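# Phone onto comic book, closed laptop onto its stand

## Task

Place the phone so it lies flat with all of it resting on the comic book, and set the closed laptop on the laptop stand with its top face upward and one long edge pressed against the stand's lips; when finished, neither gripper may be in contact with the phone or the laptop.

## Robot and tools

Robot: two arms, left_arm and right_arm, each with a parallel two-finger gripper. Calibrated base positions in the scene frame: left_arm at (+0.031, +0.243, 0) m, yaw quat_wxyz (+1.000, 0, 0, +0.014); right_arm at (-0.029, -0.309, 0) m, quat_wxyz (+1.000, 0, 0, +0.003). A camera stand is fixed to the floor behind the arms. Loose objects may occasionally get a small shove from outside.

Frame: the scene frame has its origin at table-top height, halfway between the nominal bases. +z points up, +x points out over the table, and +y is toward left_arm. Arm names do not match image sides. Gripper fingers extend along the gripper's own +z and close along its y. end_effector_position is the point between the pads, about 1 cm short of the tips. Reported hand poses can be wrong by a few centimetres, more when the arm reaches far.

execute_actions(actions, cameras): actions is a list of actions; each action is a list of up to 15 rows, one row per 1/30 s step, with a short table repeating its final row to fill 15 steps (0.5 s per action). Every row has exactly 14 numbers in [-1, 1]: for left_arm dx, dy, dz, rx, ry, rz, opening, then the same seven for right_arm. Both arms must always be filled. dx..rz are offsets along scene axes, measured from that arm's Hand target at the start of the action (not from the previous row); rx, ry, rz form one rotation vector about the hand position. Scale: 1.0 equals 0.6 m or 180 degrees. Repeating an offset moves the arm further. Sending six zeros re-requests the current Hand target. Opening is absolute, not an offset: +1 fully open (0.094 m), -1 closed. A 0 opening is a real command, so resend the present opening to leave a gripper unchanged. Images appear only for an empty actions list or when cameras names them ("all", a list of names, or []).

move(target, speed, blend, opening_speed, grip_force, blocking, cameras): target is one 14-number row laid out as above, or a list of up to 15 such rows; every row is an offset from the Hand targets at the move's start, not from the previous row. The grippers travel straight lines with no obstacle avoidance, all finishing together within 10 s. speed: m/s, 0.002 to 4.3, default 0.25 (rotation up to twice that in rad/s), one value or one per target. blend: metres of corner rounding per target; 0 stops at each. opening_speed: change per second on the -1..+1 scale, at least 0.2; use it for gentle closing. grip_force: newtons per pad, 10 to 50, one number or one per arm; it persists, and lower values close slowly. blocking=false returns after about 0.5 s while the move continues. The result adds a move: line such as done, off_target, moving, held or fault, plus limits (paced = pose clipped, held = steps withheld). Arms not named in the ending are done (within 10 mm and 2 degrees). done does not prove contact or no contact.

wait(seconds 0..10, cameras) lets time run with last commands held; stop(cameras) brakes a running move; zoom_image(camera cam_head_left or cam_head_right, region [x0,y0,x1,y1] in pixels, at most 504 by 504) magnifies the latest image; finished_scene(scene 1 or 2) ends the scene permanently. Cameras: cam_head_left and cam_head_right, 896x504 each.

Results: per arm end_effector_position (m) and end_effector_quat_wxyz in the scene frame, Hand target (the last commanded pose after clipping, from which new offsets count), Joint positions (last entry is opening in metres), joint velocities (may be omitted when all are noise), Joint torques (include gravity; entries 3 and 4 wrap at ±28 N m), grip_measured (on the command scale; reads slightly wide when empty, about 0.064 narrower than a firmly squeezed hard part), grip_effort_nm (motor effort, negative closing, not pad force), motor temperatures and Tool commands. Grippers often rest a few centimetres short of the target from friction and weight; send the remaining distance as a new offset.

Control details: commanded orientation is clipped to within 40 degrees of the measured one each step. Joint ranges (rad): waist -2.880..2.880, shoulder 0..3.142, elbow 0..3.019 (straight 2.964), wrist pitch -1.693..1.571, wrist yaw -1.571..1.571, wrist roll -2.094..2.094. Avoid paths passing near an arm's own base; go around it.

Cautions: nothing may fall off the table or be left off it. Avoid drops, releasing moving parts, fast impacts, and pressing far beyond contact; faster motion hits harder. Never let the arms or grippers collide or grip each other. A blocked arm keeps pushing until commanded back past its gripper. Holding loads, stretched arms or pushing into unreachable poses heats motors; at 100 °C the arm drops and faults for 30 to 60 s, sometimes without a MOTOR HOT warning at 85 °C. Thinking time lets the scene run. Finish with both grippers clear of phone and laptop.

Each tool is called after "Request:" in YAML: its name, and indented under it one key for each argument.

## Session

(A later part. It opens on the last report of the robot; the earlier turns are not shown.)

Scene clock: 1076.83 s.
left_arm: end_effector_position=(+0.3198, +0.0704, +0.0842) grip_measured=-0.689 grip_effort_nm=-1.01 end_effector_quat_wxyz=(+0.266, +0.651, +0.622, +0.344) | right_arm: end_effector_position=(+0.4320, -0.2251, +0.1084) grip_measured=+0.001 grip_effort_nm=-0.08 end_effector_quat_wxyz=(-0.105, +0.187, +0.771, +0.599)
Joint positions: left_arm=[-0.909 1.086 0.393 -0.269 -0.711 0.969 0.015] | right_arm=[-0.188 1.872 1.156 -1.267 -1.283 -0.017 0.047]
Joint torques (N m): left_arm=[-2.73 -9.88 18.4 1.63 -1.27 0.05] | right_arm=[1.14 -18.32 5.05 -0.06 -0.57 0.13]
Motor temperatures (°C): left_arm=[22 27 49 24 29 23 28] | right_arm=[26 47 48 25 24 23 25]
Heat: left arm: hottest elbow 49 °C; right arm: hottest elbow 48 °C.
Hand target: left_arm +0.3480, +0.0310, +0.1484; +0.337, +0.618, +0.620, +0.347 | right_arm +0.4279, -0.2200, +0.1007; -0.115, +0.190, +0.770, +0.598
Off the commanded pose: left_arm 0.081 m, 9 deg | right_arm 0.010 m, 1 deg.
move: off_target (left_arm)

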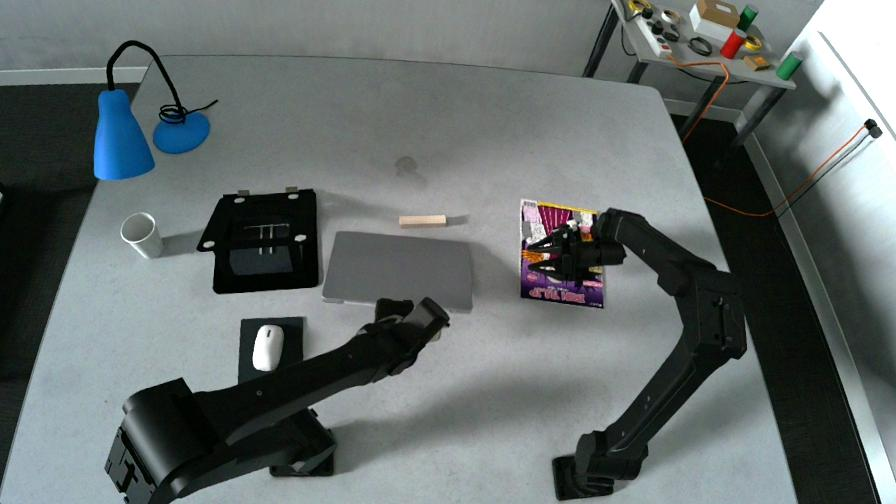

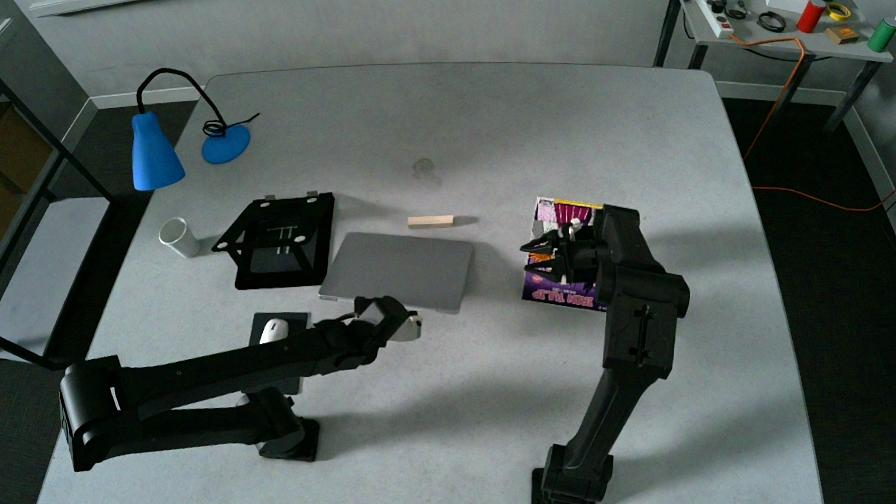

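Request:
move:
  target: [0, 0, 0, 0, 0, 0, -0.97, -0.03, 0.03, -0.02, 0, 0, 0, 0.0]
  speed: 0.1
  cameras: ["all"]

Request:
zoom_image:
  camera: "cam_head_left"
  region: [400, 200, 600, 340]

Request:
zoom_image:
  camera: "cam_head_right"
  region: [400, 200, 600, 340]

Scene clock: 1084.07 s.
left_arm: end_effector_position=(+0.3198, +0.0704, +0.0842) grip_measured=-0.689 grip_effort_nm=-1.01 end_effector_quat_wxyz=(+0.266, +0.651, +0.622, +0.344) | right_arm: end_effector_position=(+0.4141, -0.2069, +0.0862) grip_measured=+0.001 grip_effort_nm=-0.08 end_effector_quat_wxyz=(-0.114, +0.194, +0.769, +0.598)
Joint positions: left_arm=[-0.909 1.086 0.393 -0.269 -0.711 0.969 0.015] | right_arm=[-0.154 1.859 1.062 -1.1 -1.295 0.097 0.047]
Joint torques (N m): left_arm=[-3.14 -9.7 18.66 1.46 -1.26 0.01] | right_arm=[1.26 -19.19 4.7 0.06 -0.62 0.16]
Heat: left arm: hottest elbow 50 °C; right arm: hottest shoulder 47 °C.
Hand target: left_arm +0.3480, +0.0310, +0.1484; +0.337, +0.618, +0.620, +0.347 | right_arm +0.4099, -0.2019, +0.0887; -0.115, +0.190, +0.770, +0.598
Off the commanded pose: left_arm 0.081 m, 9 deg | right_arm 0.007 m, 0 deg.
move: off_target (left_arm)

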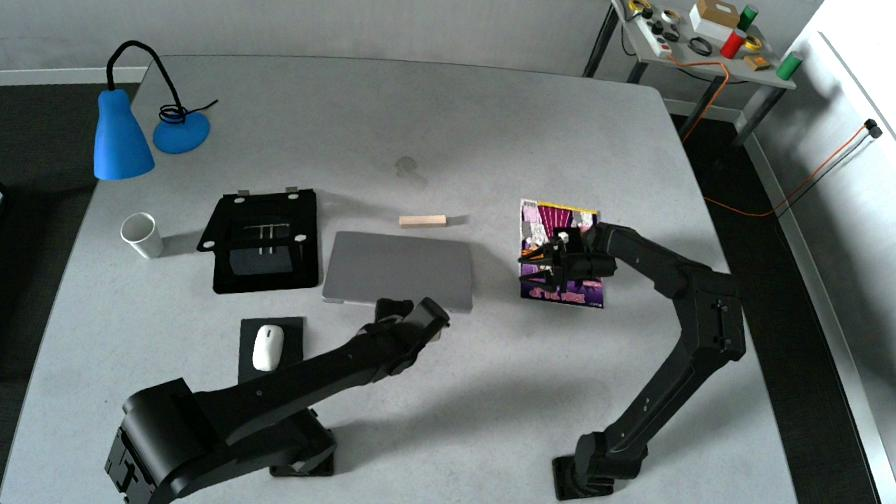

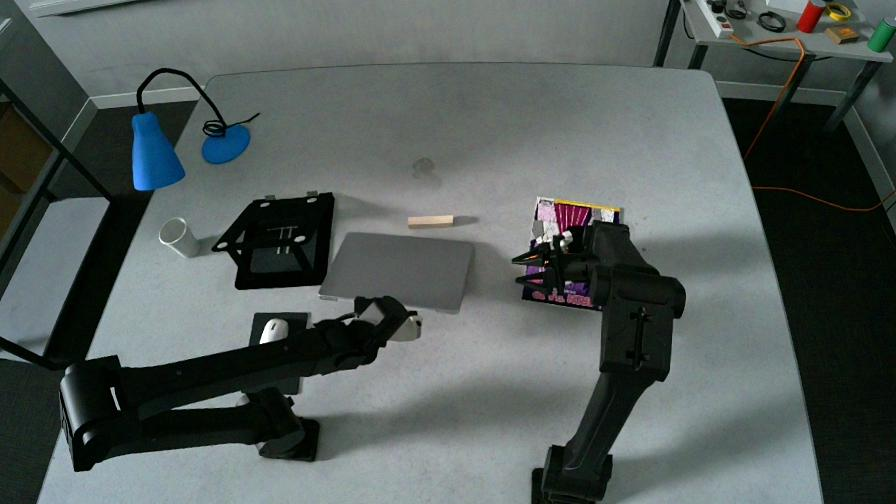

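Scaled by 2.520.

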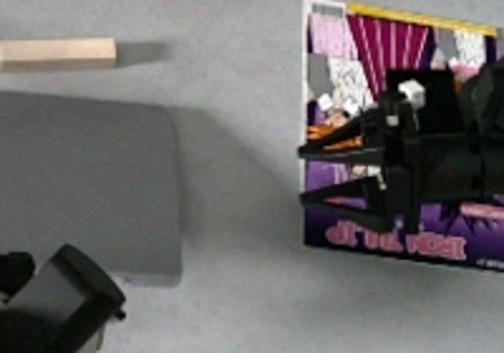

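Scaled by 2.520.

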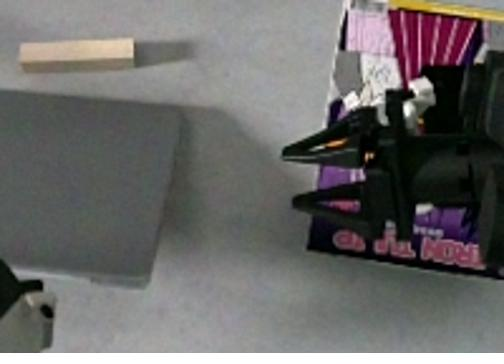

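Request:
move:
  target: [0, 0, 0, 0, 0, 0, -0.97, -0.01, 0.125, -0.032, 0, 0, 0, 0.0]
  speed: 0.1
  cameras: ["cam_head_left"]

Request:
zoom_image:
  camera: "cam_head_left"
  region: [400, 200, 600, 340]

Scene clock: 1092.13 s.
left_arm: end_effector_position=(+0.3198, +0.0704, +0.0842) grip_measured=-0.689 grip_effort_nm=-1.00 end_effector_quat_wxyz=(+0.266, +0.651, +0.622, +0.344) | right_arm: end_effector_position=(+0.4085, -0.1311, +0.0664) grip_measured=+0.001 grip_effort_nm=-0.08 end_effector_quat_wxyz=(-0.116, +0.194, +0.769, +0.598)
Joint positions: left_arm=[-0.909 1.086 0.393 -0.269 -0.711 0.969 0.015] | right_arm=[0.02 1.797 0.884 -0.36 -1.299 0.747 0.047]
Joint torques (N m): left_arm=[-2.37 -10.17 18.56 1.54 -1.22 0.03] | right_arm=[1.26 -18.26 4.66 0.94 -0.49 0.22]
Heat: left arm: hottest elbow 52 °C; right arm: hottest shoulder 46 °C.
Hand target: left_arm +0.3480, +0.0310, +0.1484; +0.337, +0.618, +0.620, +0.347 | right_arm +0.4039, -0.1270, +0.0694; -0.115, +0.190, +0.770, +0.598
Off the commanded pose: left_arm 0.081 m, 9 deg | right_arm 0.007 m, 1 deg.
move: off_target (left_arm)
Images, in order (width x height): cam_head_left 896x504.

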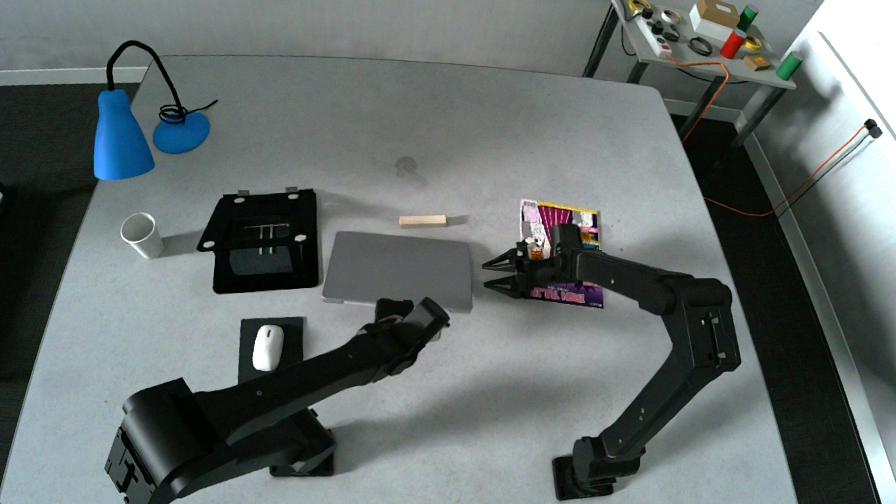

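Scaled by 2.520.

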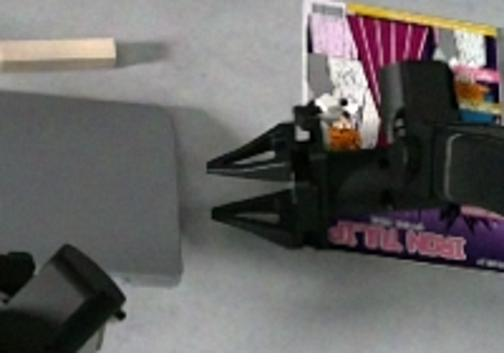

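Request:
move:
  target: [0, 0, 0, 0, 0, 0, -0.97, 0.006, 0.123, -0.033, 0, 0, 0, 0.0]
  speed: 0.06
  cameras: ["all"]

Request:
zoom_image:
  camera: "cam_head_left"
  region: [400, 200, 600, 340]

Request:
zoom_image:
  camera: "cam_head_right"
  region: [400, 200, 600, 340]

Scene clock: 1100.33 s.
left_arm: end_effector_position=(+0.3201, +0.0712, +0.0858) grip_measured=-0.690 grip_effort_nm=-1.01 end_effector_quat_wxyz=(+0.267, +0.649, +0.622, +0.347) | right_arm: end_effector_position=(+0.4125, -0.0613, +0.0578) grip_measured=+0.001 grip_effort_nm=-0.08 end_effector_quat_wxyz=(-0.105, +0.192, +0.770, +0.599)
Joint positions: left_arm=[-0.909 1.082 0.393 -0.27 -0.717 0.969 0.015] | right_arm=[0.181 1.824 0.815 0.196 -1.205 1.209 0.047]
Joint torques (N m): left_arm=[-2.67 -9.52 18.78 1.4 -1.07 0.05] | right_arm=[1.9 -15.5 5.26 1.8 -0.48 0.21]
Heat: left arm: hottest elbow 53 °C; right arm: hottest shoulder 46 °C.
Hand target: left_arm +0.3480, +0.0310, +0.1484; +0.337, +0.618, +0.620, +0.347 | right_arm +0.4074, -0.0531, +0.0496; -0.115, +0.190, +0.770, +0.598
Off the commanded pose: left_arm 0.079 m, 9 deg | right_arm 0.013 m, 1 deg.
move: off_target (left_arm, right_arm)

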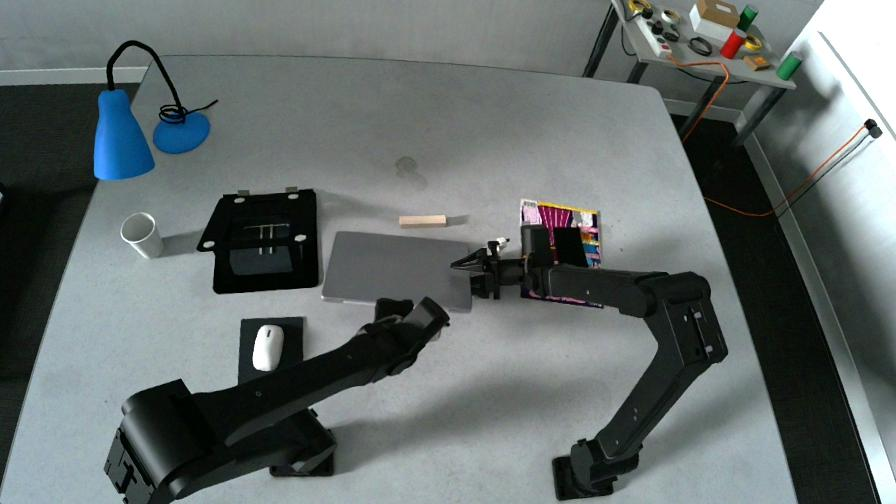

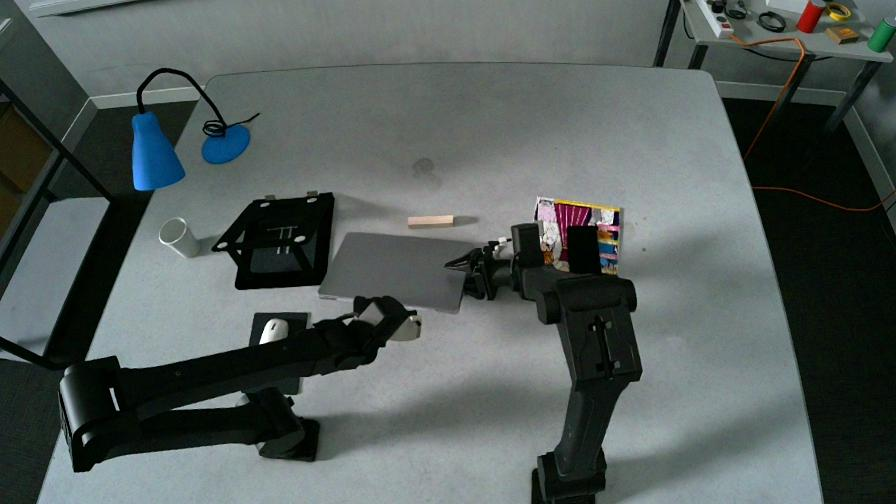

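Scaled by 2.520.

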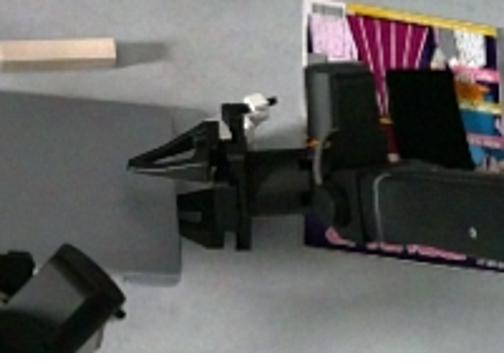

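Scaled by 2.520.

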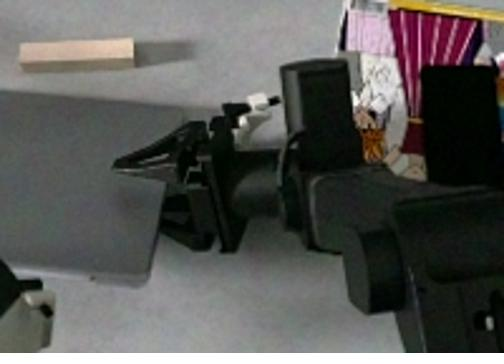

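Request:
move:
  target: [0, 0, 0, 0, 0, 0, -0.97, 0.0, 0.0, 0.0, 0, 0, 0, -0.97]
  speed: 0.06
  opening_speed: 0.4
  cameras: ["cam_head_left"]

Request:
zoom_image:
  camera: "cam_head_left"
  region: [300, 200, 500, 340]

Scene clock: 1110.23 s.
left_arm: end_effector_position=(+0.3228, +0.0712, +0.0938) grip_measured=-0.695 grip_effort_nm=-1.00 end_effector_quat_wxyz=(+0.273, +0.641, +0.625, +0.353) | right_arm: end_effector_position=(+0.4128, -0.0614, +0.0563) grip_measured=-0.546 grip_effort_nm=-1.03 end_effector_quat_wxyz=(-0.089, +0.176, +0.774, +0.602)
Joint positions: left_arm=[-0.909 1.069 0.401 -0.276 -0.733 0.964 0.014] | right_arm=[0.181 1.828 0.811 0.215 -1.203 1.174 0.021]
Joint torques (N m): left_arm=[-3.43 -8.06 18.32 1.69 -0.41 0.08] | right_arm=[1.85 -15.85 5.56 0.98 -0.54 0.52]
Heat: left arm: hottest elbow 53 °C; right arm: hottest shoulder 46 °C.
Hand target: left_arm +0.3481, +0.0310, +0.1484; +0.336, +0.618, +0.620, +0.347 | right_arm +0.4074, -0.0531, +0.0497; -0.115, +0.190, +0.770, +0.598
Off the commanded pose: left_arm 0.072 m, 8 deg | right_arm 0.012 m, 3 deg.
move: off_target (left_arm, right_arm)
Images, in order (width x height): cam_head_left 896x504.

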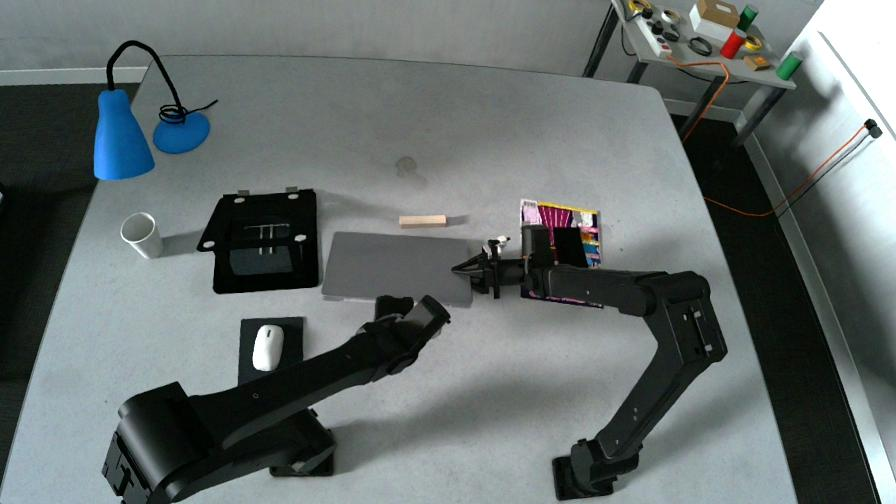

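Scaled by 2.520.

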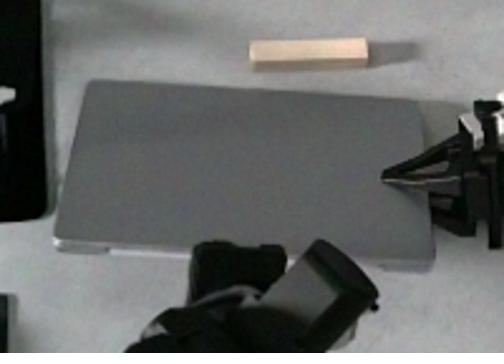

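Request:
move:
  target: [0.02, 0.0, 0.1, 0, 0, 0, -0.97, 0.0, 0.0, 0.18, 0, 0, 0, -0.97]
  speed: 0.08
  cameras: ["all"]

Request:
zoom_image:
  camera: "cam_head_left"
  region: [180, 160, 520, 360]

Scene clock: 1132.47 s.
left_arm: end_effector_position=(+0.3246, +0.0702, +0.1396) grip_measured=-0.697 grip_effort_nm=-1.01 end_effector_quat_wxyz=(+0.269, +0.641, +0.630, +0.347) | right_arm: end_effector_position=(+0.4027, -0.0697, +0.1163) grip_measured=-0.620 grip_effort_nm=-1.03 end_effector_quat_wxyz=(-0.114, +0.226, +0.775, +0.579)
Joint positions: left_arm=[-0.902 0.968 0.495 -0.484 -0.721 0.953 0.014] | right_arm=[0.173 1.636 0.821 -0.063 -1.166 1.213 0.018]
Joint torques (N m): left_arm=[-1.2 -7.3 21.82 2.02 -0.33 0.46] | right_arm=[2.37 -19.43 10.15 0.13 -1.84 0.22]
Heat: left arm: hottest elbow 50 °C; right arm: hottest shoulder 44 °C.
Hand target: left_arm +0.3600, +0.0309, +0.2084; +0.336, +0.618, +0.620, +0.347 | right_arm +0.4075, -0.0532, +0.1575; -0.115, +0.190, +0.770, +0.598
Off the commanded pose: left_arm 0.087 m, 8 deg | right_arm 0.045 m, 5 deg.
move: off_target (left_arm, right_arm)

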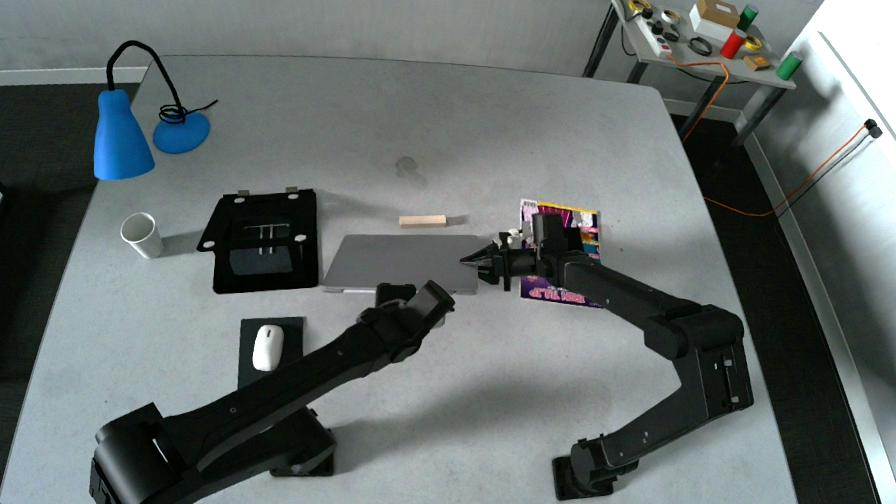

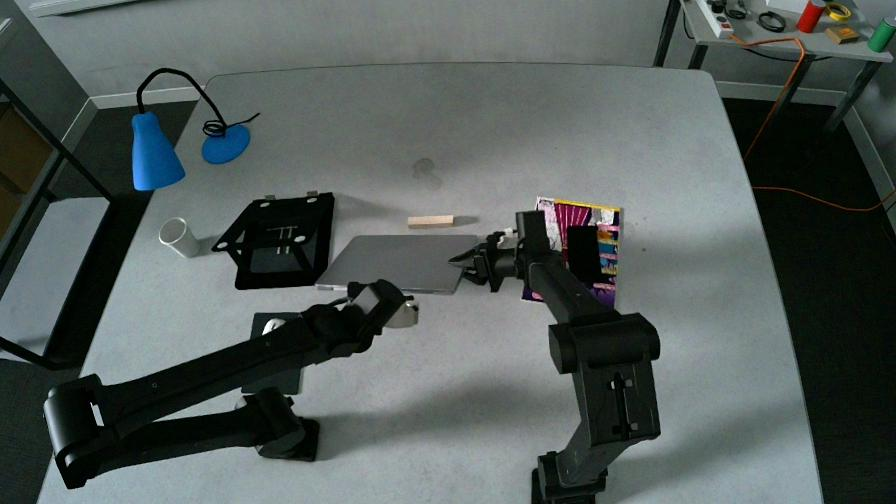

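Scaled by 1.482.

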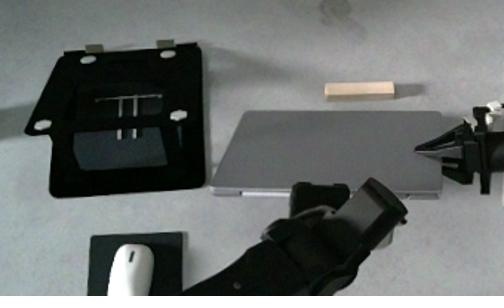

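Request:
move:
  target: [0.0, -0.015, 0.12, 0, 0.035, 0.028, -0.97, 0.017, 0.0, 0.12, 0, 0.035, 0.028, -0.97]
  speed: 0.08
  cameras: ["all"]

Request:
zoom_image:
  camera: "cam_head_left"
  region: [180, 160, 520, 360]

Scene clock: 1143.17 s.
left_arm: end_effector_position=(+0.3249, +0.0652, +0.2013) grip_measured=-0.698 grip_effort_nm=-1.01 end_effector_quat_wxyz=(+0.205, +0.630, +0.674, +0.326) | right_arm: end_effector_position=(+0.4043, -0.0725, +0.1728) grip_measured=-0.651 grip_effort_nm=-1.04 end_effector_quat_wxyz=(-0.219, +0.272, +0.763, +0.544)
Joint positions: left_arm=[-0.902 0.996 0.748 -0.917 -0.698 0.779 0.014] | right_arm=[0.157 1.6 1.016 -0.629 -1.231 1.103 0.016]
Joint torques (N m): left_arm=[-1.96 -7 24.58 2.21 -1.16 0.36] | right_arm=[2.43 -19.84 13.31 0.12 -2.32 -0.48]
Motor temperatures (°C): left_arm=[22 27 54 24 28 24 29] | right_arm=[26 44 45 25 28 23 26]
Heat: left arm: hottest elbow 54 °C; right arm: hottest elbow 45 °C.
Hand target: left_arm +0.3600, +0.0220, +0.2805; +0.286, +0.609, +0.664, +0.327 | right_arm +0.4176, -0.0531, +0.2297; -0.183, +0.189, +0.770, +0.581
Off the commanded pose: left_arm 0.097 m, 10 deg | right_arm 0.061 m, 11 deg.
move: off_target (left_arm, right_arm)

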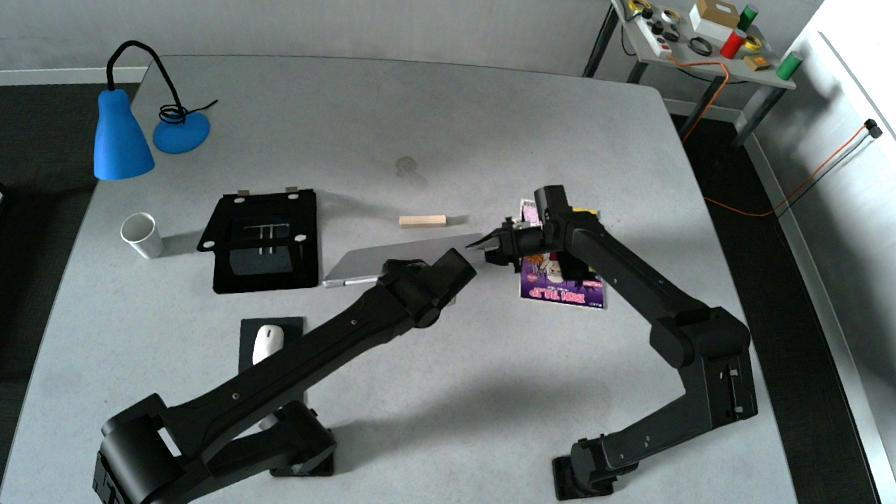

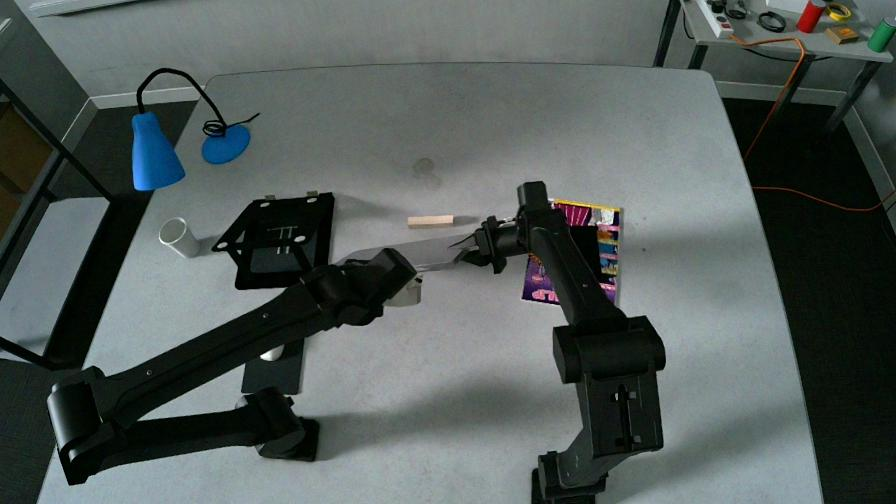

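Scaled by 1.482.

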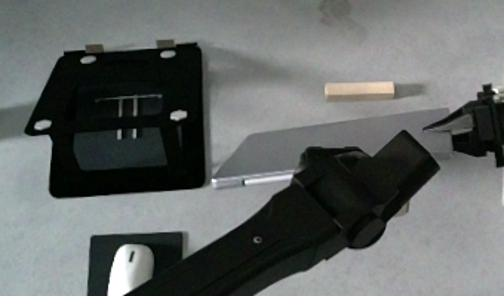

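Request:
zoom_image:
  camera: "cam_head_right"
  region: [300, 180, 520, 320]

Request:
zoom_image:
  camera: "cam_head_left"
  region: [300, 200, 520, 340]

Scaled by 2.291.

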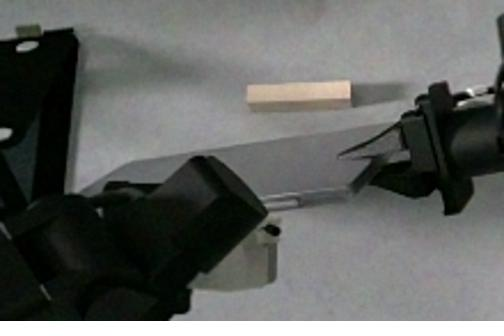

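Scaled by 2.291.

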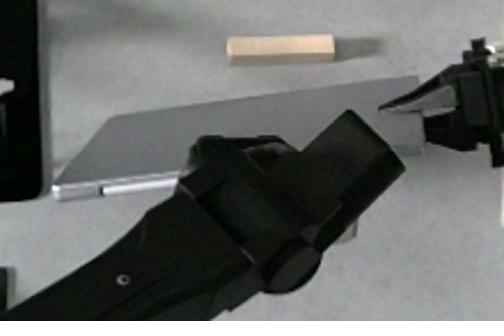

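Request:
move:
  target: [0.0, 0.0, 0.0, 0, 0.0, 0.0, -0.97, 0.0, -0.005, -0.06, 0.09, 0.0, 0.0, -0.97]
  speed: 0.08
  cameras: ["all"]

Request:
zoom_image:
  camera: "cam_head_right"
  region: [300, 180, 520, 320]

Request:
zoom_image:
  camera: "cam_head_left"
  region: [300, 200, 520, 340]

Scene clock: 1176.80 s.
left_arm: end_effector_position=(+0.3306, +0.0628, +0.2121) grip_measured=-0.713 grip_effort_nm=-1.01 end_effector_quat_wxyz=(+0.208, +0.631, +0.667, +0.337) | right_arm: end_effector_position=(+0.4178, -0.0670, +0.1654) grip_measured=-0.661 grip_effort_nm=-1.04 end_effector_quat_wxyz=(-0.230, +0.202, +0.701, +0.644)
Joint positions: left_arm=[-0.902 1.001 0.771 -0.918 -0.72 0.804 0.013] | right_arm=[0.145 1.704 0.893 0.187 -1.462 1.574 0.016]
Joint torques (N m): left_arm=[-2.84 -7.3 23.01 2.36 -0.33 0.2] | right_arm=[1.96 -19.19 8.58 2.63 -1.64 0.08]
Motor temperatures (°C): left_arm=[22 27 58 24 30 24 29] | right_arm=[26 46 47 25 35 24 27]
Heat: left arm: hottest elbow 58 °C; right arm: hottest elbow 47 °C.
Hand target: left_arm +0.3600, +0.0220, +0.2805; +0.287, +0.608, +0.664, +0.327 | right_arm +0.4176, -0.0562, +0.1935; -0.208, +0.161, +0.681, +0.684
Off the commanded pose: left_arm 0.085 m, 9 deg | right_arm 0.030 m, 7 deg.
move: off_target (left_arm, right_arm)

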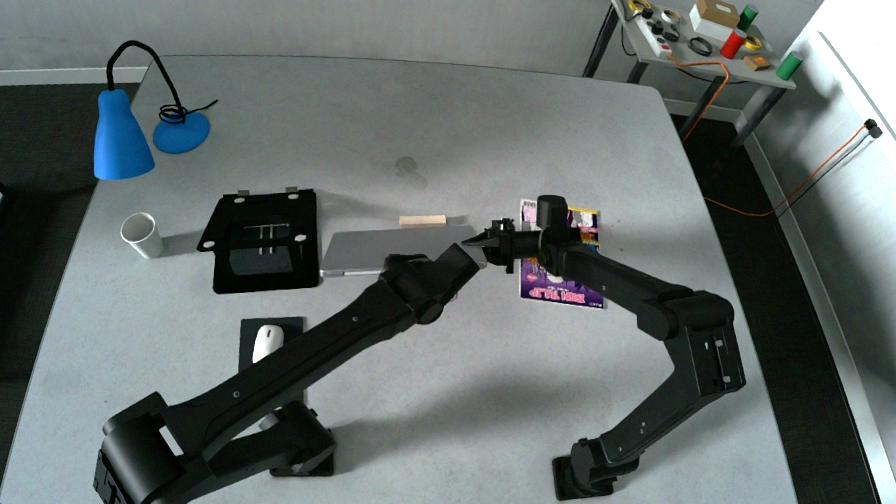

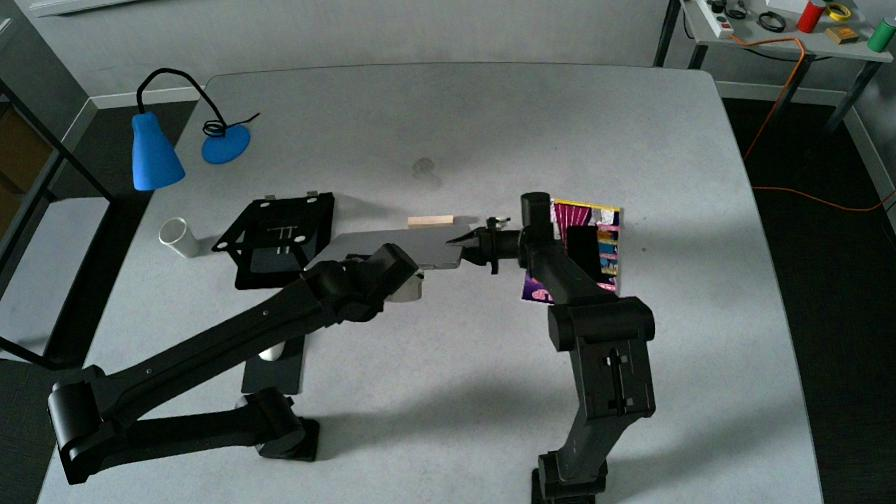

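Scaled by 2.291.

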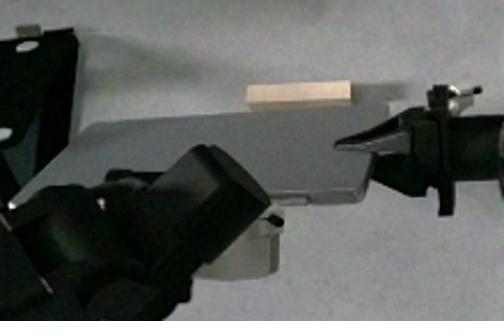

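Scaled by 2.291.

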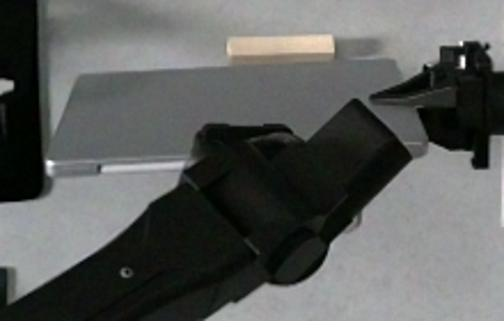

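Request:
move:
  target: [0.17, 0.0, 0.02, 0, 0.0, 0.0, -0.97, 0.17, 0.0, 0.03, 0.0, 0.0, 0.0, -0.97]
  speed: 0.1
  cameras: ["all"]

Request:
zoom_image:
  camera: "cam_head_left"
  region: [180, 140, 520, 340]

Scene clock: 1191.67 s.
left_arm: end_effector_position=(+0.4202, +0.0610, +0.2161) grip_measured=-0.714 grip_effort_nm=-1.01 end_effector_quat_wxyz=(+0.192, +0.642, +0.669, +0.323) | right_arm: end_effector_position=(+0.4966, -0.0690, +0.1607) grip_measured=-0.661 grip_effort_nm=-1.03 end_effector_quat_wxyz=(-0.250, +0.228, +0.679, +0.651)
Joint positions: left_arm=[-0.693 1.183 0.914 -0.778 -0.594 1.029 0.013] | right_arm=[0.12 1.894 1.071 0.515 -1.484 1.955 0.016]
Joint torques (N m): left_arm=[-2.55 -11.28 22.76 3.44 -0.04 0.08] | right_arm=[1.61 -22.77 13.14 2.77 -0.76 0.04]
Motor temperatures (°C): left_arm=[22 27 59 24 29 24 29] | right_arm=[26 45 48 25 34 24 27]
Heat: left arm: hottest elbow 59 °C; right arm: hottest elbow 48 °C.
Hand target: left_arm +0.4620, +0.0220, +0.2925; +0.286, +0.609, +0.664, +0.327 | right_arm +0.5196, -0.0561, +0.2116; -0.208, +0.161, +0.681, +0.684
Off the commanded pose: left_arm 0.095 m, 12 deg | right_arm 0.057 m, 10 deg.
move: off_target (left_arm, right_arm)

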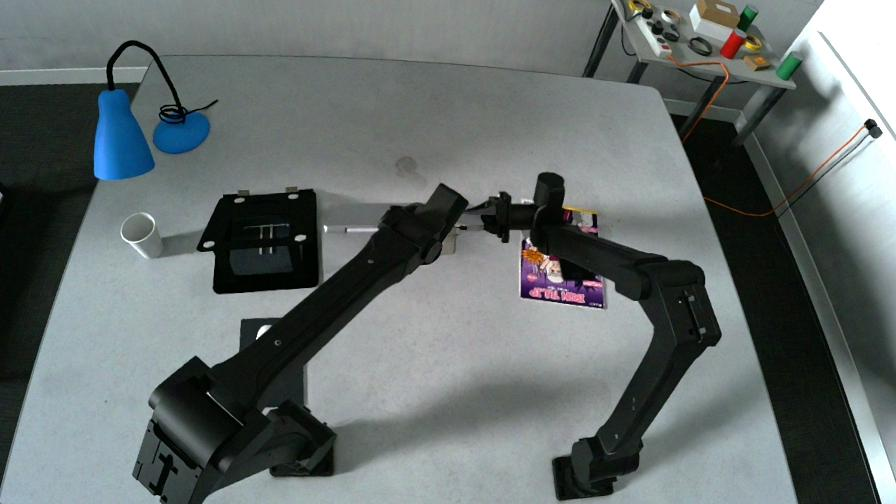

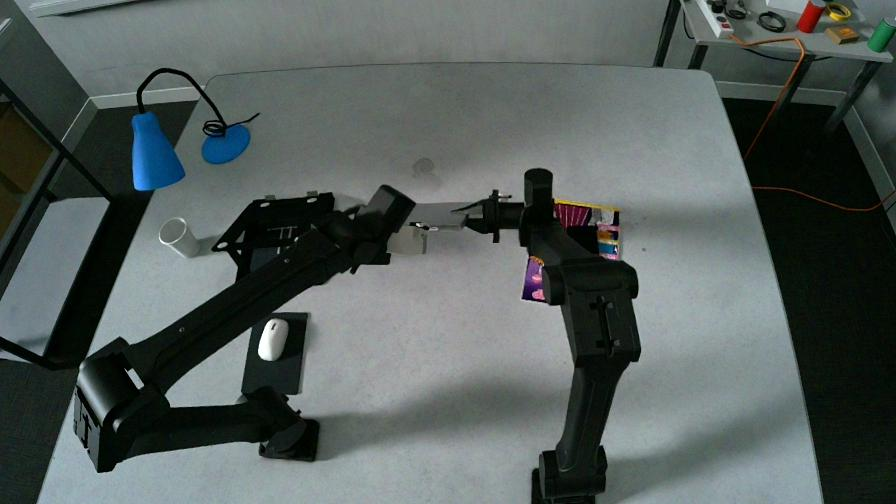

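Scaled by 1.482.

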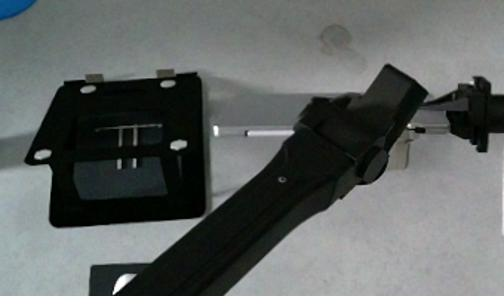

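Request:
move:
  target: [0.03, 0.3, 0.02, 0, 0.0, 0.0, -0.97, 0.03, 0.3, 0.02, 0.0, 0.0, 0.0, -0.97]
  speed: 0.12
  cameras: ["all"]

Request:
zoom_image:
  camera: "cam_head_left"
  region: [180, 140, 520, 340]

Scene clock: 1198.47 s.
left_arm: end_effector_position=(+0.4590, +0.2158, +0.2339) grip_measured=-0.728 grip_effort_nm=-1.00 end_effector_quat_wxyz=(+0.197, +0.638, +0.688, +0.284) | right_arm: end_effector_position=(+0.5288, +0.0851, +0.1812) grip_measured=-0.661 grip_effort_nm=-1.04 end_effector_quat_wxyz=(-0.219, +0.215, +0.689, +0.656)
Joint positions: left_arm=[-0.187 1.073 0.885 -0.711 -0.24 1.421 0.013] | right_arm=[0.37 1.996 1.284 0.591 -1.212 2.082 0.016]
Joint torques (N m): left_arm=[-2.67 -14.45 15.56 4.19 0.71 -0.05] | right_arm=[3.78 -22.89 14.72 2.03 -0.12 0.1]
Motor temperatures (°C): left_arm=[22 27 60 24 28 24 29] | right_arm=[26 46 49 25 32 24 27]
Heat: left arm: hottest elbow 60 °C; right arm: hottest elbow 49 °C.
Hand target: left_arm +0.4801, +0.2020, +0.3044; +0.286, +0.609, +0.664, +0.327 | right_arm +0.5377, +0.1238, +0.2237; -0.208, +0.161, +0.681, +0.684
Off the commanded pose: left_arm 0.075 m, 12 deg | right_arm 0.058 m, 7 deg.
joint sent to its limit (right arm) — joint 6 (wrist roll), upper limit. The joint targets are off in position, not in orientation.
move: off_target (left_arm, right_arm)

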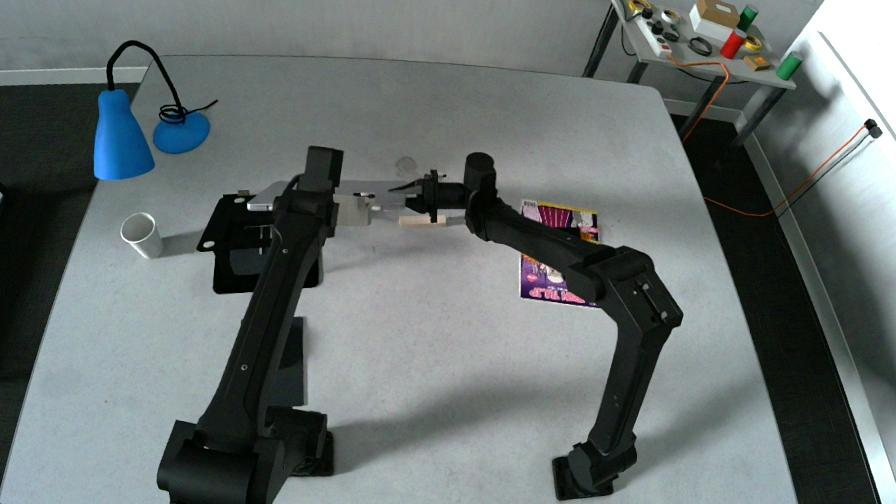

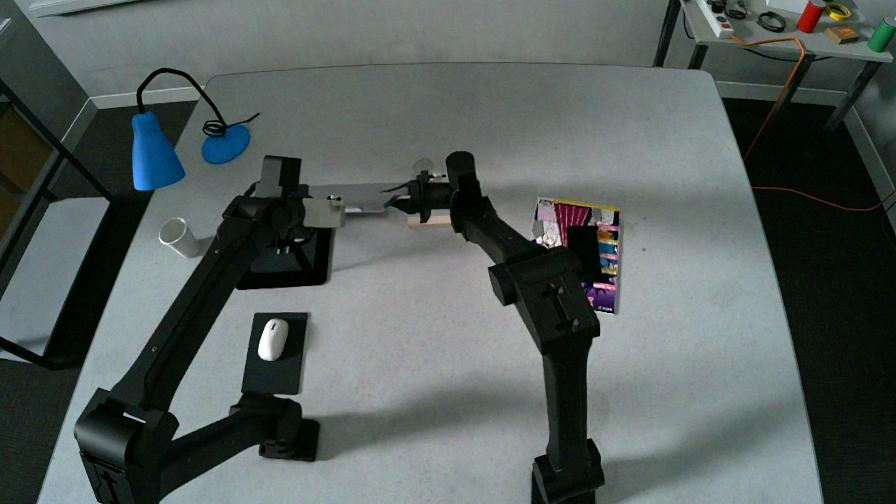

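Scaled by 1.482.

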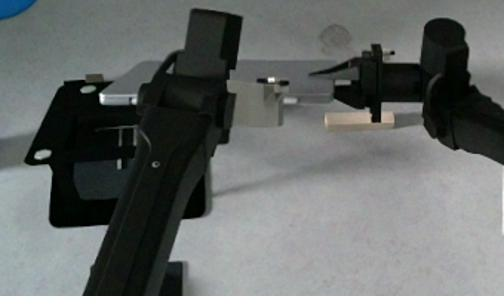

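Request:
move:
  target: [-0.05, 0.37, 0.0, 0, 0.0, 0.02, -0.97, -0.03, 0.37, 0.0, 0.0, 0.0, 0.02, -0.97]
  speed: 0.12
  cameras: ["all"]

Request:
zoom_image:
  camera: "cam_head_left"
  region: [140, 120, 480, 320]

Request:
zoom_image:
  camera: "cam_head_right"
  region: [140, 120, 480, 320]

Scene clock: 1211.10 s.
left_arm: end_effector_position=(+0.4305, +0.4088, +0.2626) grip_measured=-0.962 grip_effort_nm=-0.39 end_effector_quat_wxyz=(+0.264, +0.594, +0.699, +0.299) | right_arm: end_effector_position=(+0.5135, +0.3111, +0.1531) grip_measured=-0.661 grip_effort_nm=-1.03 end_effector_quat_wxyz=(-0.223, +0.176, +0.712, +0.642)
Joint positions: left_arm=[0.468 1.018 0.874 -0.638 0.256 1.797 0.002] | right_arm=[0.671 2.268 1.716 0.413 -0.983 2.032 0.016]
Joint torques (N m): left_arm=[-0.26 -7.41 18.51 2.07 0.25 0.04] | right_arm=[2.32 -29.86 16.72 1.73 -0.58 0.56]
Motor temperatures (°C): left_arm=[22 27 57 24 29 24 29] | right_arm=[26 46 53 25 30 24 27]
Heat: left arm: hottest elbow 57 °C; right arm: hottest elbow 53 °C.
Hand target: left_arm +0.4500, +0.4241, +0.3044; +0.276, +0.587, +0.683, +0.336 | right_arm +0.5195, +0.3459, +0.2237; -0.229, +0.140, +0.685, +0.677
Off the commanded pose: left_arm 0.049 m, 5 deg | right_arm 0.079 m, 7 deg.
joint sent to its limit (right arm) — joint 6 (wrist roll), upper limit. The joint targets are off in position, not in orientation.
move: off_target (left_arm, right_arm)

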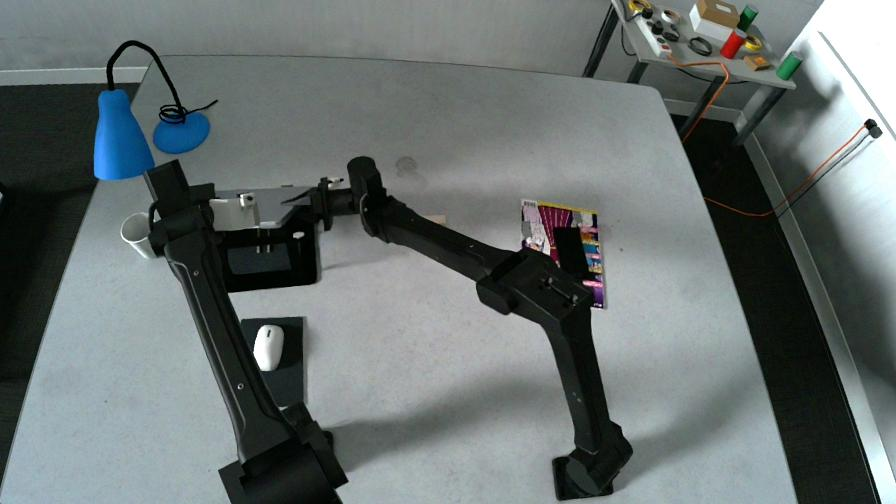

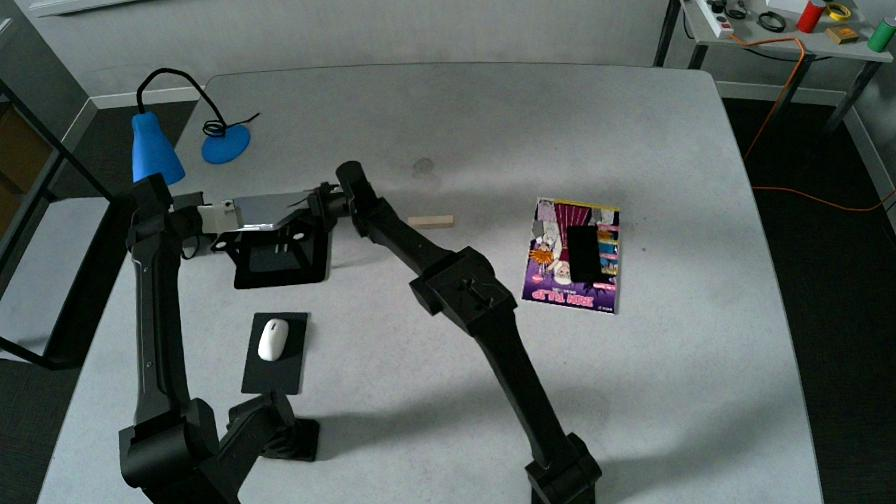

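Scaled by 1.482.

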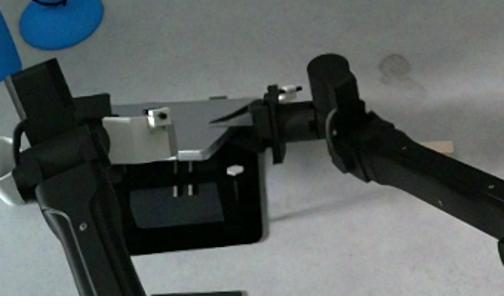

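Scaled by 1.482.

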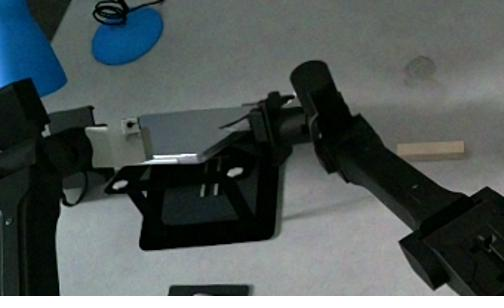

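Request:
move:
  target: [-0.15, -0.02, 0.09, 0, 0.0, 0.0, -0.97, 0, 0, 0.0, 0.0, 0.0, 0.0, -0.97]
  speed: 0.1
  cameras: ["all"]

Request:
zoom_image:
  camera: "cam_head_left"
  region: [140, 120, 480, 320]

Request:
zoom_image:
  camera: "cam_head_right"
  region: [140, 120, 480, 320]

Scene clock: 1223.27 s.
left_arm: end_effector_position=(+0.3556, +0.4027, +0.3158) grip_measured=-0.962 grip_effort_nm=-0.39 end_effector_quat_wxyz=(+0.271, +0.592, +0.697, +0.302) | right_arm: end_effector_position=(+0.5134, +0.3111, +0.1528) grip_measured=-0.661 grip_effort_nm=-1.04 end_effector_quat_wxyz=(-0.224, +0.176, +0.712, +0.641)
Joint positions: left_arm=[0.599 0.814 0.901 -0.887 0.358 1.89 0.002] | right_arm=[0.671 2.268 1.716 0.413 -0.983 2.032 0.016]
Joint torques (N m): left_arm=[-0.62 -5.54 18.26 1.14 0.29 0.06] | right_arm=[2.26 -29.63 17.01 1.72 -0.56 0.55]
Motor temperatures (°C): left_arm=[22 27 57 24 28 24 29] | right_arm=[26 49 56 25 29 24 27]
Heat: left arm: hottest elbow 57 °C; right arm: hottest elbow 56 °C.
Hand target: left_arm +0.3600, +0.4121, +0.3584; +0.276, +0.587, +0.683, +0.336 | right_arm +0.5195, +0.3459, +0.2234; -0.229, +0.140, +0.685, +0.677
Off the commanded pose: left_arm 0.044 m, 4 deg | right_arm 0.079 m, 7 deg.
joint sent to its limit (right arm) — joint 6 (wrist roll), upper limit. The joint targets are off in position, not in orientation.
move: off_target (left_arm, right_arm)

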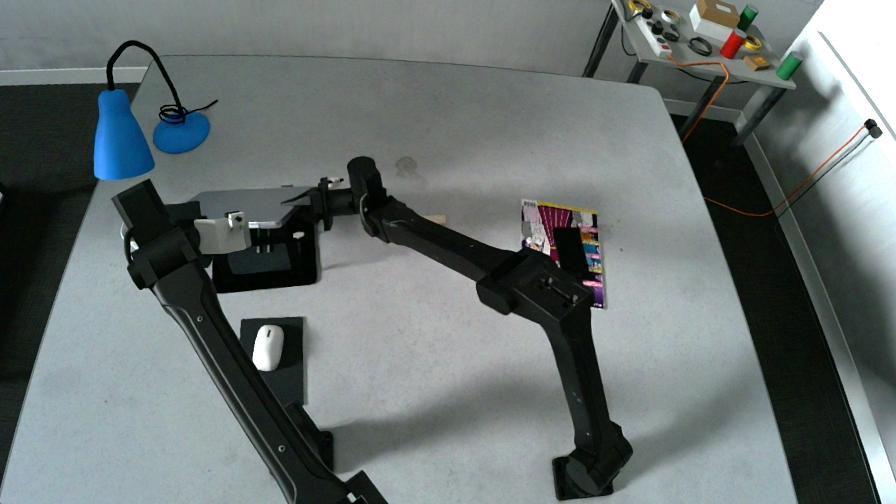

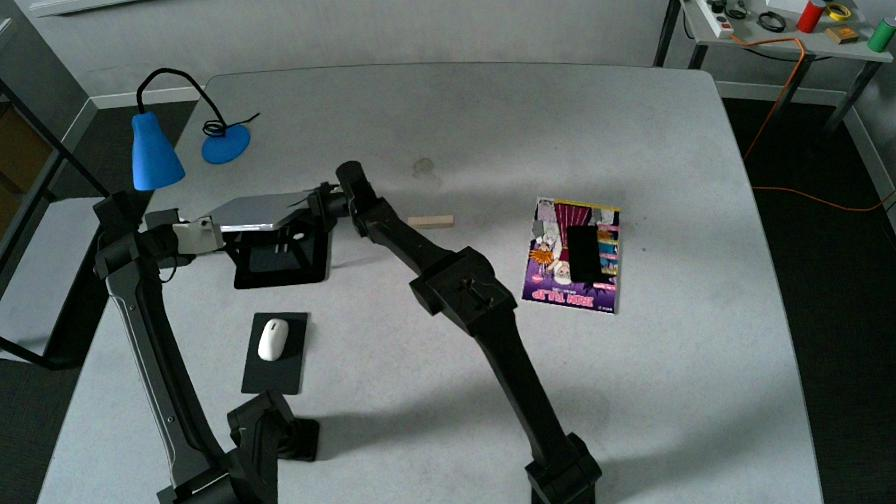

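Scaled by 1.482.

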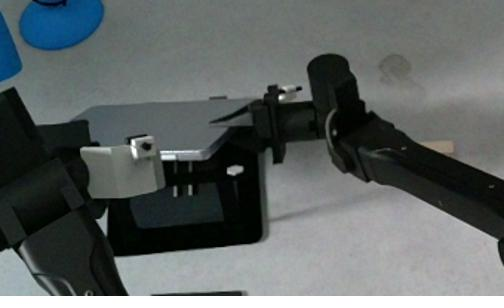

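Scaled by 1.482.

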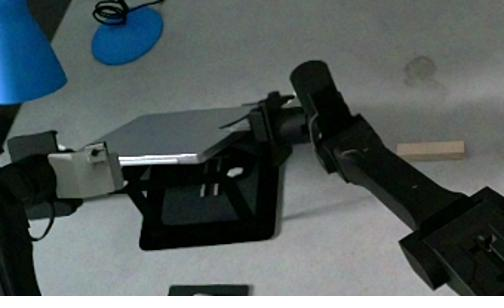

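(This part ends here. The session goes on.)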